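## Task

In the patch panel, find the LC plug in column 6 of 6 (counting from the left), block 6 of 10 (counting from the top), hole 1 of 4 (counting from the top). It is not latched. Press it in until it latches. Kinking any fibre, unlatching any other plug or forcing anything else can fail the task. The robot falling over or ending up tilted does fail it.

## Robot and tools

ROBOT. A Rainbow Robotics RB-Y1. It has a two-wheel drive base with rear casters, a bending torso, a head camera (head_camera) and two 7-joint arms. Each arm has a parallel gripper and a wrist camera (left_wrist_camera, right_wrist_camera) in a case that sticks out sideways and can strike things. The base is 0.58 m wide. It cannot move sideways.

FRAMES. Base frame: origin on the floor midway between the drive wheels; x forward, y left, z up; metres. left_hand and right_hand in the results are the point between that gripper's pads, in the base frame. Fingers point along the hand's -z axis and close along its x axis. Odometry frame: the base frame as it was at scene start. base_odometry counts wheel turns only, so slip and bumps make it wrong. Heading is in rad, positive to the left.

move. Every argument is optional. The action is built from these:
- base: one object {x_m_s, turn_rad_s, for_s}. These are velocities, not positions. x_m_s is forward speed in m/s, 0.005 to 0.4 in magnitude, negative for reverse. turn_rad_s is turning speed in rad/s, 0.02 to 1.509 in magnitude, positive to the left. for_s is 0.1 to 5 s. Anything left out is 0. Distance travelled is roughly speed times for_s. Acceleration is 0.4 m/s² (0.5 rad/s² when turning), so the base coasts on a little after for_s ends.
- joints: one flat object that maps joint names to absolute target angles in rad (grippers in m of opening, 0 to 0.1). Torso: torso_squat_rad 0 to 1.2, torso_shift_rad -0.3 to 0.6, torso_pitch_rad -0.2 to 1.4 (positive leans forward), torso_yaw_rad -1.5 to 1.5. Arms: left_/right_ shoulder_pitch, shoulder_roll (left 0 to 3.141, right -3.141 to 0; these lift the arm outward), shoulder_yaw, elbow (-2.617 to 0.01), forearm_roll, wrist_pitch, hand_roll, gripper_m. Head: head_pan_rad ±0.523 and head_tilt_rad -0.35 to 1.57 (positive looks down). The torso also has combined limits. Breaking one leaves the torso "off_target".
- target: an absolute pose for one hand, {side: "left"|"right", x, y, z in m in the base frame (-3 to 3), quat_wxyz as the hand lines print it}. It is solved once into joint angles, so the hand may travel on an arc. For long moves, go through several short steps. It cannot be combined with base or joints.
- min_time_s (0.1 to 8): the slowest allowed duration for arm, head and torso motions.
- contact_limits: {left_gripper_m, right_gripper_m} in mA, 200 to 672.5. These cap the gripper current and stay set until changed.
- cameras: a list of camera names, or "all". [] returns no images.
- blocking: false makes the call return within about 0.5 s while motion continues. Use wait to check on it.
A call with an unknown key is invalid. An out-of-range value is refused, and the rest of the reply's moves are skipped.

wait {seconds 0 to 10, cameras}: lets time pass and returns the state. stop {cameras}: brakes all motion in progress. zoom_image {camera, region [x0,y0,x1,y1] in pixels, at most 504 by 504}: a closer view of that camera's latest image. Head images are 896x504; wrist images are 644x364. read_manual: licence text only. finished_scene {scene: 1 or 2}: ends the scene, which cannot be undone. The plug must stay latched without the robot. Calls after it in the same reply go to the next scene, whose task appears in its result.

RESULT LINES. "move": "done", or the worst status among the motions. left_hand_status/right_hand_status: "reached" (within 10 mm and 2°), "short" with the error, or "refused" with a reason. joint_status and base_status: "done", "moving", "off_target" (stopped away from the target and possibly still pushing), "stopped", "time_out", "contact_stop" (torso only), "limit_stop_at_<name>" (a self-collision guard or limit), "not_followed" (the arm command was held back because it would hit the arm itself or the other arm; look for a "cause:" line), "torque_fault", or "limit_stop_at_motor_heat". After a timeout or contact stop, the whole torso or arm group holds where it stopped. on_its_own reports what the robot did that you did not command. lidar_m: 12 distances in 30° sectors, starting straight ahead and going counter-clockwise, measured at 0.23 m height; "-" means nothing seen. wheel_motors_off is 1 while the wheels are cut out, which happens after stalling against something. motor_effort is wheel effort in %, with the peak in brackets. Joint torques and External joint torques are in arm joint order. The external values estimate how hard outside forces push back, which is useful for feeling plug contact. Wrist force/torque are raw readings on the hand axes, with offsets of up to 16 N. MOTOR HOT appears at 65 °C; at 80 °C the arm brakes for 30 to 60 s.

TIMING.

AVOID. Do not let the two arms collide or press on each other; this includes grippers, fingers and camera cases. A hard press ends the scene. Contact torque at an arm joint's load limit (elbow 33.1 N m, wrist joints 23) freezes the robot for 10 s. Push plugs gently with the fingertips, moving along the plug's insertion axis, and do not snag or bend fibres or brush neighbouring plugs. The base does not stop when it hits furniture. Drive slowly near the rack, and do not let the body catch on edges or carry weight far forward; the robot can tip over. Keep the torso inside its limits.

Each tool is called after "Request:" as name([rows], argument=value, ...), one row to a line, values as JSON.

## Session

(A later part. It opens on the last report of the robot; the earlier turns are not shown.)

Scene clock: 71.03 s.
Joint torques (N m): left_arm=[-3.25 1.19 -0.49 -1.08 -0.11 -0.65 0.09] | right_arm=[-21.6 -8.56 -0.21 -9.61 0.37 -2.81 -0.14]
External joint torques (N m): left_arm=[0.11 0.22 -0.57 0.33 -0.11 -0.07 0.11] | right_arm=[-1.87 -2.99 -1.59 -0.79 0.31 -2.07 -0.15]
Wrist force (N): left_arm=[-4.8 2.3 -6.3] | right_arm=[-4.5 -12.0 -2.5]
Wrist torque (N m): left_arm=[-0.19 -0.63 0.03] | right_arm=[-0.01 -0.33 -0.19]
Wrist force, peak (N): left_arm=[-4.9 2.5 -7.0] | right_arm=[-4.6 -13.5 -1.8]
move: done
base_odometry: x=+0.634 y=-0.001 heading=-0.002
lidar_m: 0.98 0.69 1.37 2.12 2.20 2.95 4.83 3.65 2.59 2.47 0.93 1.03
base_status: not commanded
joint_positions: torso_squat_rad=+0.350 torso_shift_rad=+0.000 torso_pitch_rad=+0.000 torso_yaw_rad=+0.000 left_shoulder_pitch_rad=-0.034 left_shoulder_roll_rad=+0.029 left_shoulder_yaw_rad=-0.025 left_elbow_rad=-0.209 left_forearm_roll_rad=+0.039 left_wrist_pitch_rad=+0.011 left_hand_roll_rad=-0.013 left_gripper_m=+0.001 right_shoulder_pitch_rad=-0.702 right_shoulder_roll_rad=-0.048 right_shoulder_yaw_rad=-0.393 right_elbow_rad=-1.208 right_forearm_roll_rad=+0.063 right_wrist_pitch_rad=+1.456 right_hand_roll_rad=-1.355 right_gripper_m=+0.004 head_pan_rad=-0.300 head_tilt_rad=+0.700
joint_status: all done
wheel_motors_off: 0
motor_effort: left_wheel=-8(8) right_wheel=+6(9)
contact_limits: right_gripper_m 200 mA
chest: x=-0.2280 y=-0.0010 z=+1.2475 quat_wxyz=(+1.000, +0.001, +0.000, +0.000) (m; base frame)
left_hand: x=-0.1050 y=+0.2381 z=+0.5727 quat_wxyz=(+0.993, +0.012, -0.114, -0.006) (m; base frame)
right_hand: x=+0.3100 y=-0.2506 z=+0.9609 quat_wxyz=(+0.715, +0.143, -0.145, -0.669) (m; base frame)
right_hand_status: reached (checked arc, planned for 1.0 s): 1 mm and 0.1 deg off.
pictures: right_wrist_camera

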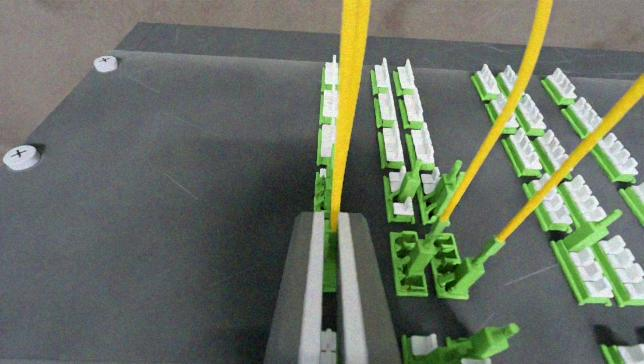

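Request:
move(target={"side":"right","x":0.312,"y":-0.251,"z":0.9615,"quat_wxyz":[0.715,0.143,-0.146,-0.669]}, min_time_s=1, cameras=["right_wrist_camera"])

Request:
zoom_image(camera="right_wrist_camera", region=[290, 200, 370, 320])

Request:
move(target={"side":"right","x":0.3135,"y":-0.251,"z":0.9615,"quat_wxyz":[0.715,0.143,-0.146,-0.669]}, min_time_s=1, cameras=["right_wrist_camera"])

Request:
zoom_image(camera="right_wrist_camera", region=[290, 200, 370, 320])

Scene clock: 75.37 s.
Joint torques (N m): left_arm=[-3.33 1.1 -0.56 -1.18 -0.12 -0.74 0.08] | right_arm=[-22.4 -8.74 -0.08 -9.81 0.35 -3.2 -0.1]
External joint torques (N m): left_arm=[0.04 0.13 -0.64 0.23 -0.12 -0.17 0.09] | right_arm=[-2.58 -3.12 -1.45 -0.99 0.28 -2.47 -0.1]
Wrist force (N): left_arm=[-4.0 2.3 -7.2] | right_arm=[-4.4 -13.5 -1.0]
Wrist torque (N m): left_arm=[-0.17 -0.53 0.01] | right_arm=[-0.08 -0.30 -0.18]
Wrist force, peak (N): left_arm=[-4.5 2.5 -7.3] | right_arm=[-4.4 -14.0 -0.8]
move: done
base_odometry: x=+0.634 y=-0.001 heading=-0.002
lidar_m: 0.99 0.69 1.36 2.12 2.19 2.93 4.84 3.65 2.60 2.48 0.95 1.04
base_status: not commanded
joint_positions: torso_squat_rad=+0.350 torso_shift_rad=+0.000 torso_pitch_rad=+0.000 torso_yaw_rad=+0.000 left_shoulder_pitch_rad=-0.034 left_shoulder_roll_rad=+0.029 left_shoulder_yaw_rad=-0.025 left_elbow_rad=-0.209 left_forearm_roll_rad=+0.039 left_wrist_pitch_rad=+0.011 left_hand_roll_rad=-0.013 left_gripper_m=+0.001 right_shoulder_pitch_rad=-0.708 right_shoulder_roll_rad=-0.050 right_shoulder_yaw_rad=-0.393 right_elbow_rad=-1.196 right_forearm_roll_rad=+0.063 right_wrist_pitch_rad=+1.451 right_hand_roll_rad=-1.357 right_gripper_m=+0.004 head_pan_rad=-0.300 head_tilt_rad=+0.700
joint_status: all done
wheel_motors_off: 0
motor_effort: left_wheel=-7(8) right_wheel=+6(10)
contact_limits: right_gripper_m 200 mA
chest: x=-0.2280 y=-0.0010 z=+1.2475 quat_wxyz=(+1.000, +0.001, +0.000, +0.000) (m; base frame)
left_hand: x=-0.1051 y=+0.2381 z=+0.5727 quat_wxyz=(+0.993, +0.012, -0.114, -0.006) (m; base frame)
right_hand: x=+0.3114 y=-0.2505 z=+0.9608 quat_wxyz=(+0.715, +0.143, -0.145, -0.669) (m; base frame)
right_hand_status: reached (checked arc, planned for 1.0 s): 1 mm and 0.1 deg off.
pictures: right_wrist_camera

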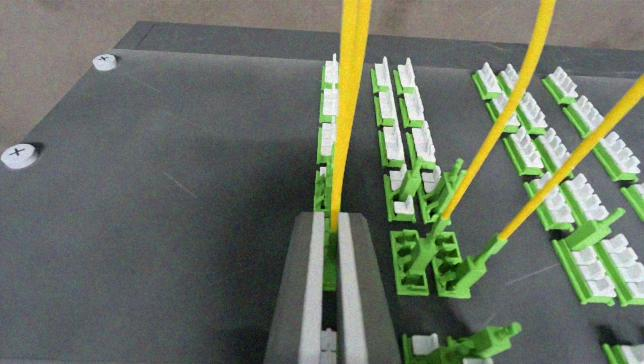

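Scaled by 4.200 from the camera's 644x364 image, which has a finer 1265x715 frame.

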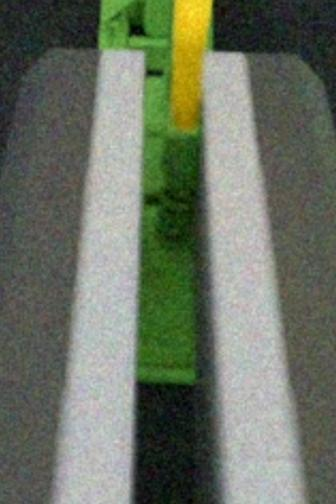

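Scene clock: 76.70 s.
Joint torques (N m): left_arm=[-3.27 1.2 -0.72 -1.13 -0.07 -0.78 0.1] | right_arm=[-23.61 -9.14 -0.01 -10.65 0.25 -5.28 -0.12]
External joint torques (N m): left_arm=[0.1 0.23 -0.8 0.28 -0.08 -0.21 0.11] | right_arm=[-3.7 -3.46 -1.37 -1.82 0.18 -4.55 -0.12]
Wrist force (N): left_arm=[-4.2 2.2 -6.8] | right_arm=[-5.7 -21.7 6.4]
Wrist torque (N m): left_arm=[-0.19 -0.53 0.03] | right_arm=[-0.31 -0.25 -0.16]
Wrist force, peak (N): left_arm=[-4.6 2.5 -7.2] | right_arm=[-5.8 -22.0 6.4]
move: done
base_odometry: x=+0.633 y=-0.001 heading=-0.002
lidar_m: 0.99 0.69 1.38 2.12 2.19 2.95 4.84 3.64 2.60 2.48 0.94 1.04
base_status: not commanded
joint_positions: torso_squat_rad=+0.350 torso_shift_rad=+0.000 torso_pitch_rad=+0.000 torso_yaw_rad=+0.000 left_shoulder_pitch_rad=-0.034 left_shoulder_roll_rad=+0.029 left_shoulder_yaw_rad=-0.025 left_elbow_rad=-0.209 left_forearm_roll_rad=+0.039 left_wrist_pitch_rad=+0.011 left_hand_roll_rad=-0.013 left_gripper_m=+0.001 right_shoulder_pitch_rad=-0.714 right_shoulder_roll_rad=-0.053 right_shoulder_yaw_rad=-0.394 right_elbow_rad=-1.184 right_forearm_roll_rad=+0.062 right_wrist_pitch_rad=+1.447 right_hand_roll_rad=-1.358 right_gripper_m=+0.004 head_pan_rad=-0.300 head_tilt_rad=+0.700
joint_status: all done
wheel_motors_off: 0
motor_effort: left_wheel=-8(8) right_wheel=+8(11)
contact_limits: right_gripper_m 200 mA
chest: x=-0.2282 y=-0.0010 z=+1.2475 quat_wxyz=(+1.000, +0.001, +0.000, +0.000) (m; base frame)
left_hand: x=-0.1051 y=+0.2381 z=+0.5727 quat_wxyz=(+0.993, +0.012, -0.114, -0.006) (m; base frame)
right_hand: x=+0.3125 y=-0.2505 z=+0.9605 quat_wxyz=(+0.715, +0.142, -0.145, -0.669) (m; base frame)
right_hand_status: reached (checked arc, planned for 1.0 s): 1 mm and 0.2 deg off.
pictures: right_wrist_camera

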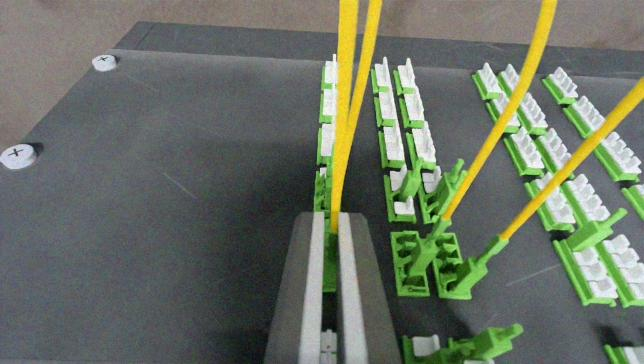

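Scaled by 4.200 from the camera's 644x364 image, which has a finer 1265x715 frame.

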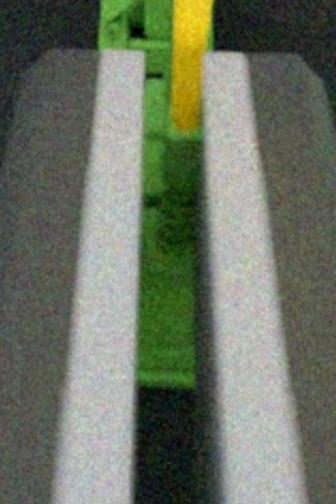

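Request:
move(target={"side":"right","x":0.3148,"y":-0.251,"z":0.962,"quat_wxyz":[0.715,0.143,-0.146,-0.669]}, min_time_s=1, cameras=["right_wrist_camera"])

Request:
zoom_image(camera="right_wrist_camera", region=[290, 200, 370, 320])

Request:
move(target={"side":"right","x":0.306,"y":-0.2513,"z":0.9615,"quat_wxyz":[0.715,0.143,-0.146,-0.669]}, min_time_s=1, cameras=[])

Request:
move(joints={"right_gripper_m":0.02}, cameras=["right_wrist_camera"])

Request:
zoom_image(camera="right_wrist_camera", region=[290, 200, 370, 320])

Scene clock: 78.70 s.
Joint torques (N m): left_arm=[-3.15 1.2 -0.61 -1.18 -0.14 -0.65 0.13] | right_arm=[-26.91 -10.24 0.11 -12.58 0.16 -6.89 -0.13]
External joint torques (N m): left_arm=[0.22 0.23 -0.69 0.23 -0.15 -0.08 0.14] | right_arm=[-6.93 -4.52 -1.23 -3.75 0.09 -6.15 -0.13]
Wrist force (N): left_arm=[-4.4 2.7 -6.5] | right_arm=[-6.4 -28.3 7.4]
Wrist torque (N m): left_arm=[-0.29 -0.60 0.04] | right_arm=[-0.46 -0.21 -0.15]
Wrist force, peak (N): left_arm=[-4.5 2.2 -7.4] | right_arm=[-6.6 -28.6 7.4]
move: done
base_odometry: x=+0.633 y=-0.001 heading=-0.002
lidar_m: 0.98 0.70 1.38 2.12 2.18 2.94 4.83 3.64 2.60 2.49 0.94 1.05
base_status: not commanded
joint_positions: torso_squat_rad=+0.350 torso_shift_rad=+0.000 torso_pitch_rad=+0.000 torso_yaw_rad=+0.000 left_shoulder_pitch_rad=-0.034 left_shoulder_roll_rad=+0.029 left_shoulder_yaw_rad=-0.025 left_elbow_rad=-0.209 left_forearm_roll_rad=+0.039 left_wrist_pitch_rad=+0.011 left_hand_roll_rad=-0.013 left_gripper_m=+0.001 right_shoulder_pitch_rad=-0.720 right_shoulder_roll_rad=-0.055 right_shoulder_yaw_rad=-0.395 right_elbow_rad=-1.174 right_forearm_roll_rad=+0.062 right_wrist_pitch_rad=+1.444 right_hand_roll_rad=-1.359 right_gripper_m=+0.004 head_pan_rad=-0.300 head_tilt_rad=+0.700
joint_status: all done
wheel_motors_off: 0
motor_effort: left_wheel=-7(8) right_wheel=+9(14)
contact_limits: right_gripper_m 200 mA
chest: x=-0.2282 y=-0.0010 z=+1.2475 quat_wxyz=(+1.000, +0.001, +0.000, +0.000) (m; base frame)
left_hand: x=-0.1051 y=+0.2381 z=+0.5727 quat_wxyz=(+0.993, +0.012, -0.114, -0.006) (m; base frame)
right_hand: x=+0.3134 y=-0.2505 z=+0.9604 quat_wxyz=(+0.715, +0.142, -0.144, -0.669) (m; base frame)
right_hand_status: reached (checked arc, planned for 1.0 s): 2 mm and 0.3 deg off.
pictures: right_wrist_camera

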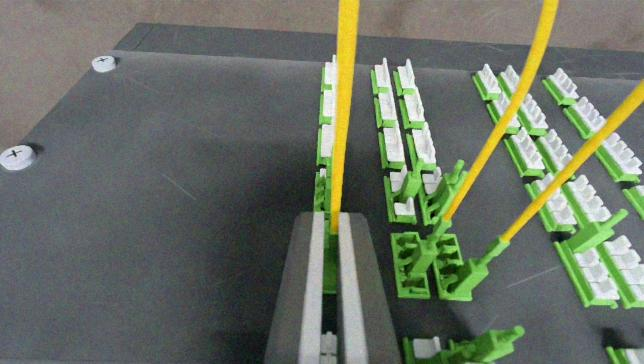

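Scaled by 4.200 from the camera's 644x364 image, which has a finer 1265x715 frame.

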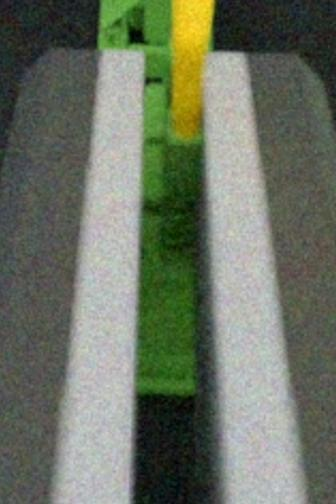

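Scene clock: 80.03 s.
Joint torques (N m): left_arm=[-3.51 1.33 -0.25 -1.19 -0.14 -0.7 0.12] | right_arm=[-16.69 -6.03 1.06 -9.67 1.08 -0.48 0.39]
External joint torques (N m): left_arm=[-0.14 0.36 -0.33 0.22 -0.15 -0.13 0.14] | right_arm=[2.86 -0.57 -0.35 -0.88 1.01 0.25 0.39]
Wrist force (N): left_arm=[-4.6 2.3 -6.6] | right_arm=[-3.9 -4.4 -7.6]
Wrist torque (N m): left_arm=[-0.19 -0.60 0.02] | right_arm=[0.18 -0.31 -0.22]
Wrist force, peak (N): left_arm=[-4.8 2.2 -7.2] | right_arm=[-6.6 -28.1 7.2]
move: done
base_odometry: x=+0.633 y=-0.001 heading=-0.002
lidar_m: 0.98 0.69 1.38 2.12 2.19 2.94 4.84 3.64 2.60 2.49 0.94 1.05
base_status: not commanded
joint_positions: torso_squat_rad=+0.350 torso_shift_rad=+0.000 torso_pitch_rad=+0.000 torso_yaw_rad=+0.000 left_shoulder_pitch_rad=-0.034 left_shoulder_roll_rad=+0.029 left_shoulder_yaw_rad=-0.025 left_elbow_rad=-0.209 left_forearm_roll_rad=+0.039 left_wrist_pitch_rad=+0.011 left_hand_roll_rad=-0.013 left_gripper_m=+0.001 right_shoulder_pitch_rad=-0.689 right_shoulder_roll_rad=-0.043 right_shoulder_yaw_rad=-0.392 right_elbow_rad=-1.233 right_forearm_roll_rad=+0.064 right_wrist_pitch_rad=+1.469 right_hand_roll_rad=-1.353 right_gripper_m=+0.004 head_pan_rad=-0.300 head_tilt_rad=+0.700
joint_status: all done
wheel_motors_off: 0
motor_effort: left_wheel=-7(8) right_wheel=+6(12)
contact_limits: right_gripper_m 200 mA
chest: x=-0.2281 y=-0.0010 z=+1.2475 quat_wxyz=(+1.000, +0.001, +0.000, +0.000) (m; base frame)
left_hand: x=-0.1051 y=+0.2381 z=+0.5727 quat_wxyz=(+0.993, +0.012, -0.114, -0.006) (m; base frame)
right_hand: x=+0.3065 y=-0.2510 z=+0.9613 quat_wxyz=(+0.715, +0.143, -0.145, -0.669) (m; base frame)
right_hand_status: reached (checked arc, planned for 1.0 s): 1 mm and 0.1 deg off.
pictures: none
No camera images: "cameras" was empty.

Scene clock: 80.67 s.
Joint torques (N m): left_arm=[-3.14 1.2 -0.52 -1 -0.05 -0.74 0.24] | right_arm=[-17.55 -5.87 1.04 -9.66 0.31 -0.58 0.4]
External joint torques (N m): left_arm=[0.23 0.23 -0.6 0.41 -0.05 -0.17 0.25] | right_arm=[2 -0.41 -0.37 -0.86 0.24 0.16 0.4]
Wrist force (N): left_arm=[-4.8 2.4 -6.7] | right_arm=[-0.9 -5.5 -7.7]
Wrist torque (N m): left_arm=[-0.20 -0.63 0.04] | right_arm=[0.16 -0.40 -0.23]
Wrist force, peak (N): left_arm=[-4.7 2.2 -7.0] | right_arm=[-0.8 -5.6 -8.0]
move: done
base_odometry: x=+0.633 y=-0.001 heading=-0.002
lidar_m: 0.99 0.69 1.39 2.13 2.20 2.95 4.84 3.64 2.61 2.49 0.94 1.04
base_status: not commanded
joint_positions: torso_squat_rad=+0.350 torso_shift_rad=+0.000 torso_pitch_rad=+0.000 torso_yaw_rad=+0.000 left_shoulder_pitch_rad=-0.034 left_shoulder_roll_rad=+0.029 left_shoulder_yaw_rad=-0.025 left_elbow_rad=-0.209 left_forearm_roll_rad=+0.039 left_wrist_pitch_rad=+0.011 left_hand_roll_rad=-0.013 left_gripper_m=+0.001 right_shoulder_pitch_rad=-0.689 right_shoulder_roll_rad=-0.043 right_shoulder_yaw_rad=-0.392 right_elbow_rad=-1.233 right_forearm_roll_rad=+0.064 right_wrist_pitch_rad=+1.469 right_hand_roll_rad=-1.353 right_gripper_m=+0.020 head_pan_rad=-0.300 head_tilt_rad=+0.700
joint_status: all done
wheel_motors_off: 0
motor_effort: left_wheel=-7(7) right_wheel=+9(9)
contact_limits: right_gripper_m 200 mA
chest: x=-0.2281 y=-0.0010 z=+1.2475 quat_wxyz=(+1.000, +0.001, +0.000, +0.000) (m; base frame)
left_hand: x=-0.1051 y=+0.2381 z=+0.5727 quat_wxyz=(+0.993, +0.012, -0.114, -0.006) (m; base frame)
right_hand: x=+0.3064 y=-0.2511 z=+0.9612 quat_wxyz=(+0.715, +0.142, -0.145, -0.669) (m; base frame)
pictures: right_wrist_camera

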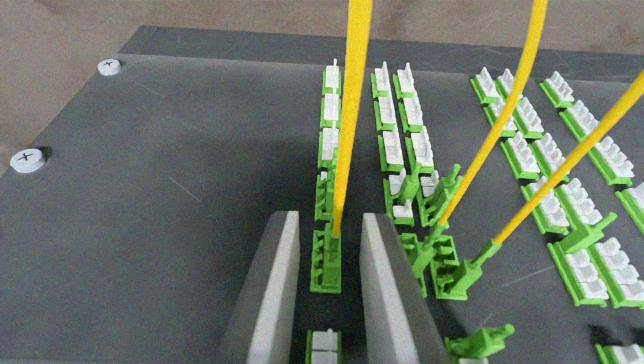

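Scaled by 4.200 from the camera's 644x364 image, which has a finer 1265x715 frame.

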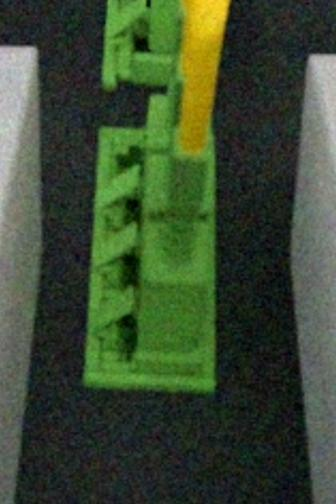

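Request:
zoom_image(camera="right_wrist_camera", region=[300, 220, 350, 300])

Request:
move(target={"side":"right","x":0.284,"y":-0.2525,"z":0.975,"quat_wxyz":[0.715,0.143,-0.146,-0.669]}, min_time_s=1, cameras=["right_wrist_camera"])

Request:
zoom_image(camera="right_wrist_camera", region=[290, 200, 370, 320])

Request:
move(target={"side":"right","x":0.278,"y":-0.254,"z":0.985,"quat_wxyz":[0.715,0.143,-0.146,-0.669]}, min_time_s=1, cameras=["right_wrist_camera"])

Request:
zoom_image(camera="right_wrist_camera", region=[305, 205, 365, 275])

Scaled by 6.300 from the camera's 644x364 image, which has a finer 1265x715 frame.

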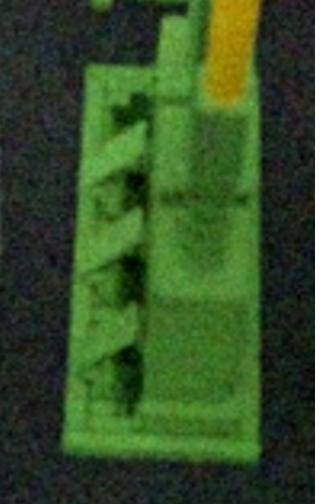

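Scene clock: 82.97 s.
Joint torques (N m): left_arm=[-3.41 1.33 -0.68 -1.19 -0.07 -0.7 0.14] | right_arm=[-16.94 -3.36 1.84 -9.46 0.23 -0.78 0.34]
External joint torques (N m): left_arm=[-0.04 0.35 -0.76 0.22 -0.07 -0.13 0.15] | right_arm=[1.46 1.43 0.27 -0.85 0.18 -0.04 0.33]
Wrist force (N): left_arm=[-4.5 2.1 -6.9] | right_arm=[-1.0 -5.2 -7.9]
Wrist torque (N m): left_arm=[-0.20 -0.62 0.03] | right_arm=[0.08 -0.41 -0.19]
Wrist force, peak (N): left_arm=[-4.8 2.2 -7.1] | right_arm=[-0.9 -5.8 -8.1]
move: done
base_odometry: x=+0.633 y=-0.001 heading=-0.002
lidar_m: 0.98 0.69 1.37 2.12 2.19 2.94 4.83 3.65 2.60 2.48 0.94 1.04
base_status: not commanded
joint_positions: torso_squat_rad=+0.350 torso_shift_rad=+0.000 torso_pitch_rad=+0.000 torso_yaw_rad=+0.000 left_shoulder_pitch_rad=-0.034 left_shoulder_roll_rad=+0.029 left_shoulder_yaw_rad=-0.025 left_elbow_rad=-0.209 left_forearm_roll_rad=+0.039 left_wrist_pitch_rad=+0.011 left_hand_roll_rad=-0.013 left_gripper_m=+0.001 right_shoulder_pitch_rad=-0.618 right_shoulder_roll_rad=-0.011 right_shoulder_yaw_rad=-0.382 right_elbow_rad=-1.418 right_forearm_roll_rad=+0.070 right_wrist_pitch_rad=+1.576 right_hand_roll_rad=-1.333 right_gripper_m=+0.020 head_pan_rad=-0.300 head_tilt_rad=+0.700
joint_status: all done
wheel_motors_off: 0
motor_effort: left_wheel=-7(7) right_wheel=+7(11)
contact_limits: right_gripper_m 200 mA
chest: x=-0.2281 y=-0.0010 z=+1.2475 quat_wxyz=(+1.000, +0.001, +0.000, +0.000) (m; base frame)
left_hand: x=-0.1051 y=+0.2381 z=+0.5727 quat_wxyz=(+0.993, +0.012, -0.114, -0.006) (m; base frame)
right_hand: x=+0.2841 y=-0.2527 z=+0.9749 quat_wxyz=(+0.715, +0.143, -0.146, -0.669) (m; base frame)
right_hand_status: reached (checked arc, planned for 1.0 s): 0 mm and 0.1 deg off.
pictures: right_wrist_camera

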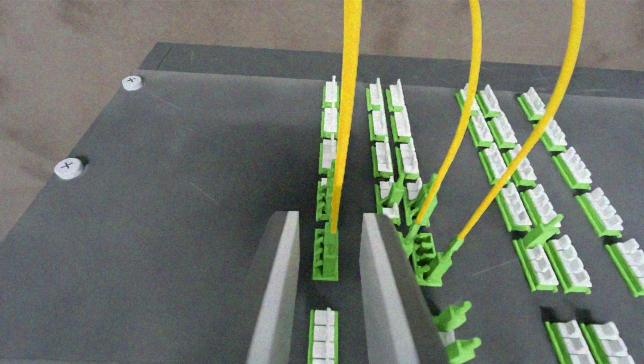

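Scaled by 4.200 from the camera's 644x364 image, which has a finer 1265x715 frame.

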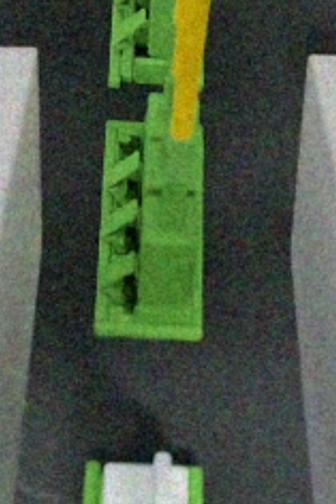

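Scene clock: 84.30 s.
Joint torques (N m): left_arm=[-3.29 1.4 -0.46 -1.05 -0.12 -0.74 0.11] | right_arm=[-16.32 -2.96 2.16 -9.46 0.2 -0.72 0.33]
External joint torques (N m): left_arm=[0.08 0.42 -0.54 0.36 -0.13 -0.17 0.13] | right_arm=[1.88 1.78 0.57 -0.96 0.16 0.02 0.33]
Wrist force (N): left_arm=[-3.9 1.7 -6.7] | right_arm=[-0.9 -5.5 -8.0]
Wrist torque (N m): left_arm=[-0.12 -0.53 0.01] | right_arm=[0.12 -0.41 -0.22]
Wrist force, peak (N): left_arm=[-4.7 2.8 -7.0] | right_arm=[-0.9 -5.4 -8.1]
move: done
base_odometry: x=+0.633 y=-0.001 heading=-0.002
lidar_m: 0.98 0.69 1.37 2.12 2.18 2.93 4.83 3.64 2.60 2.48 0.94 1.04
base_status: not commanded
joint_positions: torso_squat_rad=+0.350 torso_shift_rad=+0.000 torso_pitch_rad=+0.000 torso_yaw_rad=+0.000 left_shoulder_pitch_rad=-0.034 left_shoulder_roll_rad=+0.029 left_shoulder_yaw_rad=-0.025 left_elbow_rad=-0.209 left_forearm_roll_rad=+0.039 left_wrist_pitch_rad=+0.011 left_hand_roll_rad=-0.013 left_gripper_m=+0.001 right_shoulder_pitch_rad=-0.610 right_shoulder_roll_rad=-0.009 right_shoulder_yaw_rad=-0.382 right_elbow_rad=-1.470 right_forearm_roll_rad=+0.070 right_wrist_pitch_rad=+1.620 right_hand_roll_rad=-1.328 right_gripper_m=+0.020 head_pan_rad=-0.300 head_tilt_rad=+0.700
joint_status: all done
wheel_motors_off: 0
motor_effort: left_wheel=-7(7) right_wheel=+7(11)
contact_limits: right_gripper_m 200 mA
chest: x=-0.2281 y=-0.0010 z=+1.2475 quat_wxyz=(+1.000, +0.001, +0.000, +0.000) (m; base frame)
left_hand: x=-0.1051 y=+0.2381 z=+0.5727 quat_wxyz=(+0.993, +0.012, -0.114, -0.006) (m; base frame)
right_hand: x=+0.2787 y=-0.2542 z=+0.9844 quat_wxyz=(+0.715, +0.143, -0.146, -0.669) (m; base frame)
right_hand_status: reached (checked arc, planned for 1.0 s): 1 mm and 0.0 deg off.
pictures: right_wrist_camera

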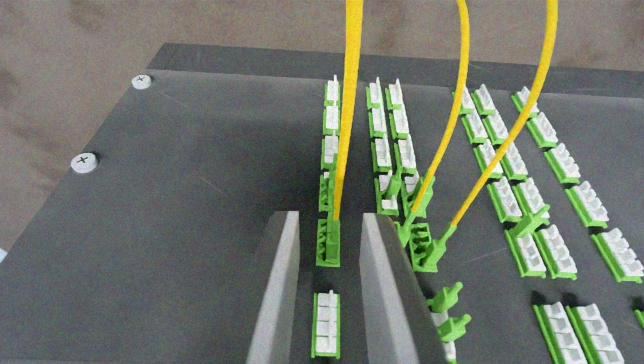

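Scaled by 7.200 from the camera's 644x364 image, which has a finer 1265x715 frame.

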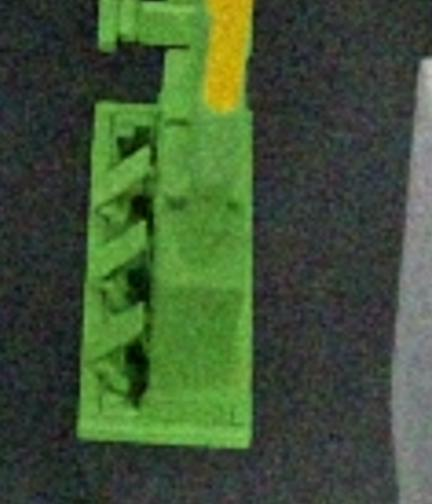

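Request:
move(target={"side":"right","x":0.25,"y":-0.255,"z":1.05,"quat_wxyz":[0.715,0.143,-0.146,-0.669]}, min_time_s=1, cameras=["right_wrist_camera"])

Request:
zoom_image(camera="right_wrist_camera", region=[280, 100, 380, 220])

Request:
finished_scene(scene=1)

Scene clock: 86.03 s.
Joint torques (N m): left_arm=[-3.29 1.13 -0.43 -1.05 -0.04 -0.76 0.22] | right_arm=[-17.58 -3.73 1.86 -8.06 0.13 -0.93 0.35]
External joint torques (N m): left_arm=[0.08 0.16 -0.51 0.36 -0.04 -0.19 0.23] | right_arm=[-0.07 0.96 0.22 -0.52 0.13 -0.19 0.34]
Wrist force (N): left_arm=[-4.3 2.0 -6.3] | right_arm=[-0.5 -5.7 -7.5]
Wrist torque (N m): left_arm=[-0.15 -0.59 0.00] | right_arm=[0.17 -0.37 -0.20]
Wrist force, peak (N): left_arm=[-4.6 2.4 -7.1] | right_arm=[-1.2 -5.6 -8.1]
move: done
base_odometry: x=+0.633 y=-0.001 heading=-0.002
lidar_m: 0.98 0.68 1.39 2.13 2.19 2.93 4.83 3.63 2.60 2.49 0.93 1.04
base_status: not commanded
joint_positions: torso_squat_rad=+0.350 torso_shift_rad=+0.000 torso_pitch_rad=+0.000 torso_yaw_rad=+0.000 left_shoulder_pitch_rad=-0.034 left_shoulder_roll_rad=+0.029 left_shoulder_yaw_rad=-0.025 left_elbow_rad=-0.209 left_forearm_roll_rad=+0.039 left_wrist_pitch_rad=+0.011 left_hand_roll_rad=-0.013 left_gripper_m=+0.001 right_shoulder_pitch_rad=-0.629 right_shoulder_roll_rad=-0.009 right_shoulder_yaw_rad=-0.378 right_elbow_rad=-1.727 right_forearm_roll_rad=+0.079 right_wrist_pitch_rad=+1.893 right_hand_roll_rad=-1.317 right_gripper_m=+0.020 head_pan_rad=-0.300 head_tilt_rad=+0.700
joint_status: all done
wheel_motors_off: 0
motor_effort: left_wheel=-7(7) right_wheel=+6(12)
contact_limits: right_gripper_m 200 mA
chest: x=-0.2281 y=-0.0010 z=+1.2475 quat_wxyz=(+1.000, +0.001, +0.000, +0.000) (m; base frame)
left_hand: x=-0.1051 y=+0.2381 z=+0.5727 quat_wxyz=(+0.993, +0.012, -0.114, -0.006) (m; base frame)
right_hand: x=+0.2499 y=-0.2551 z=+1.0498 quat_wxyz=(+0.715, +0.143, -0.146, -0.669) (m; base frame)
right_hand_status: reached (checked arc, planned for 1.0 s): 0 mm and 0.0 deg off.
pictures: right_wrist_camera

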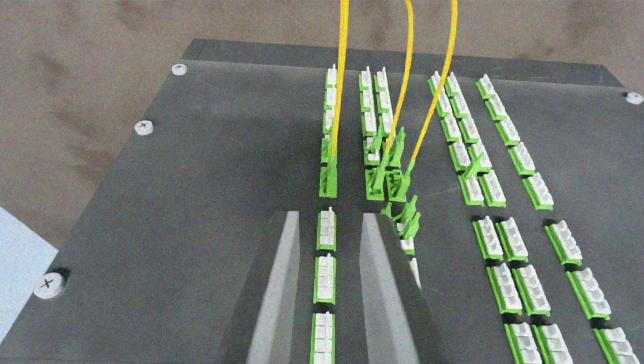

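Scaled by 4.200 from the camera's 644x364 image, which has a finer 1265x715 frame.

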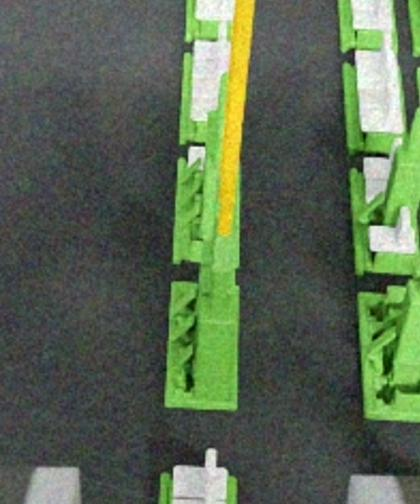

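The scene is finished: the task was done.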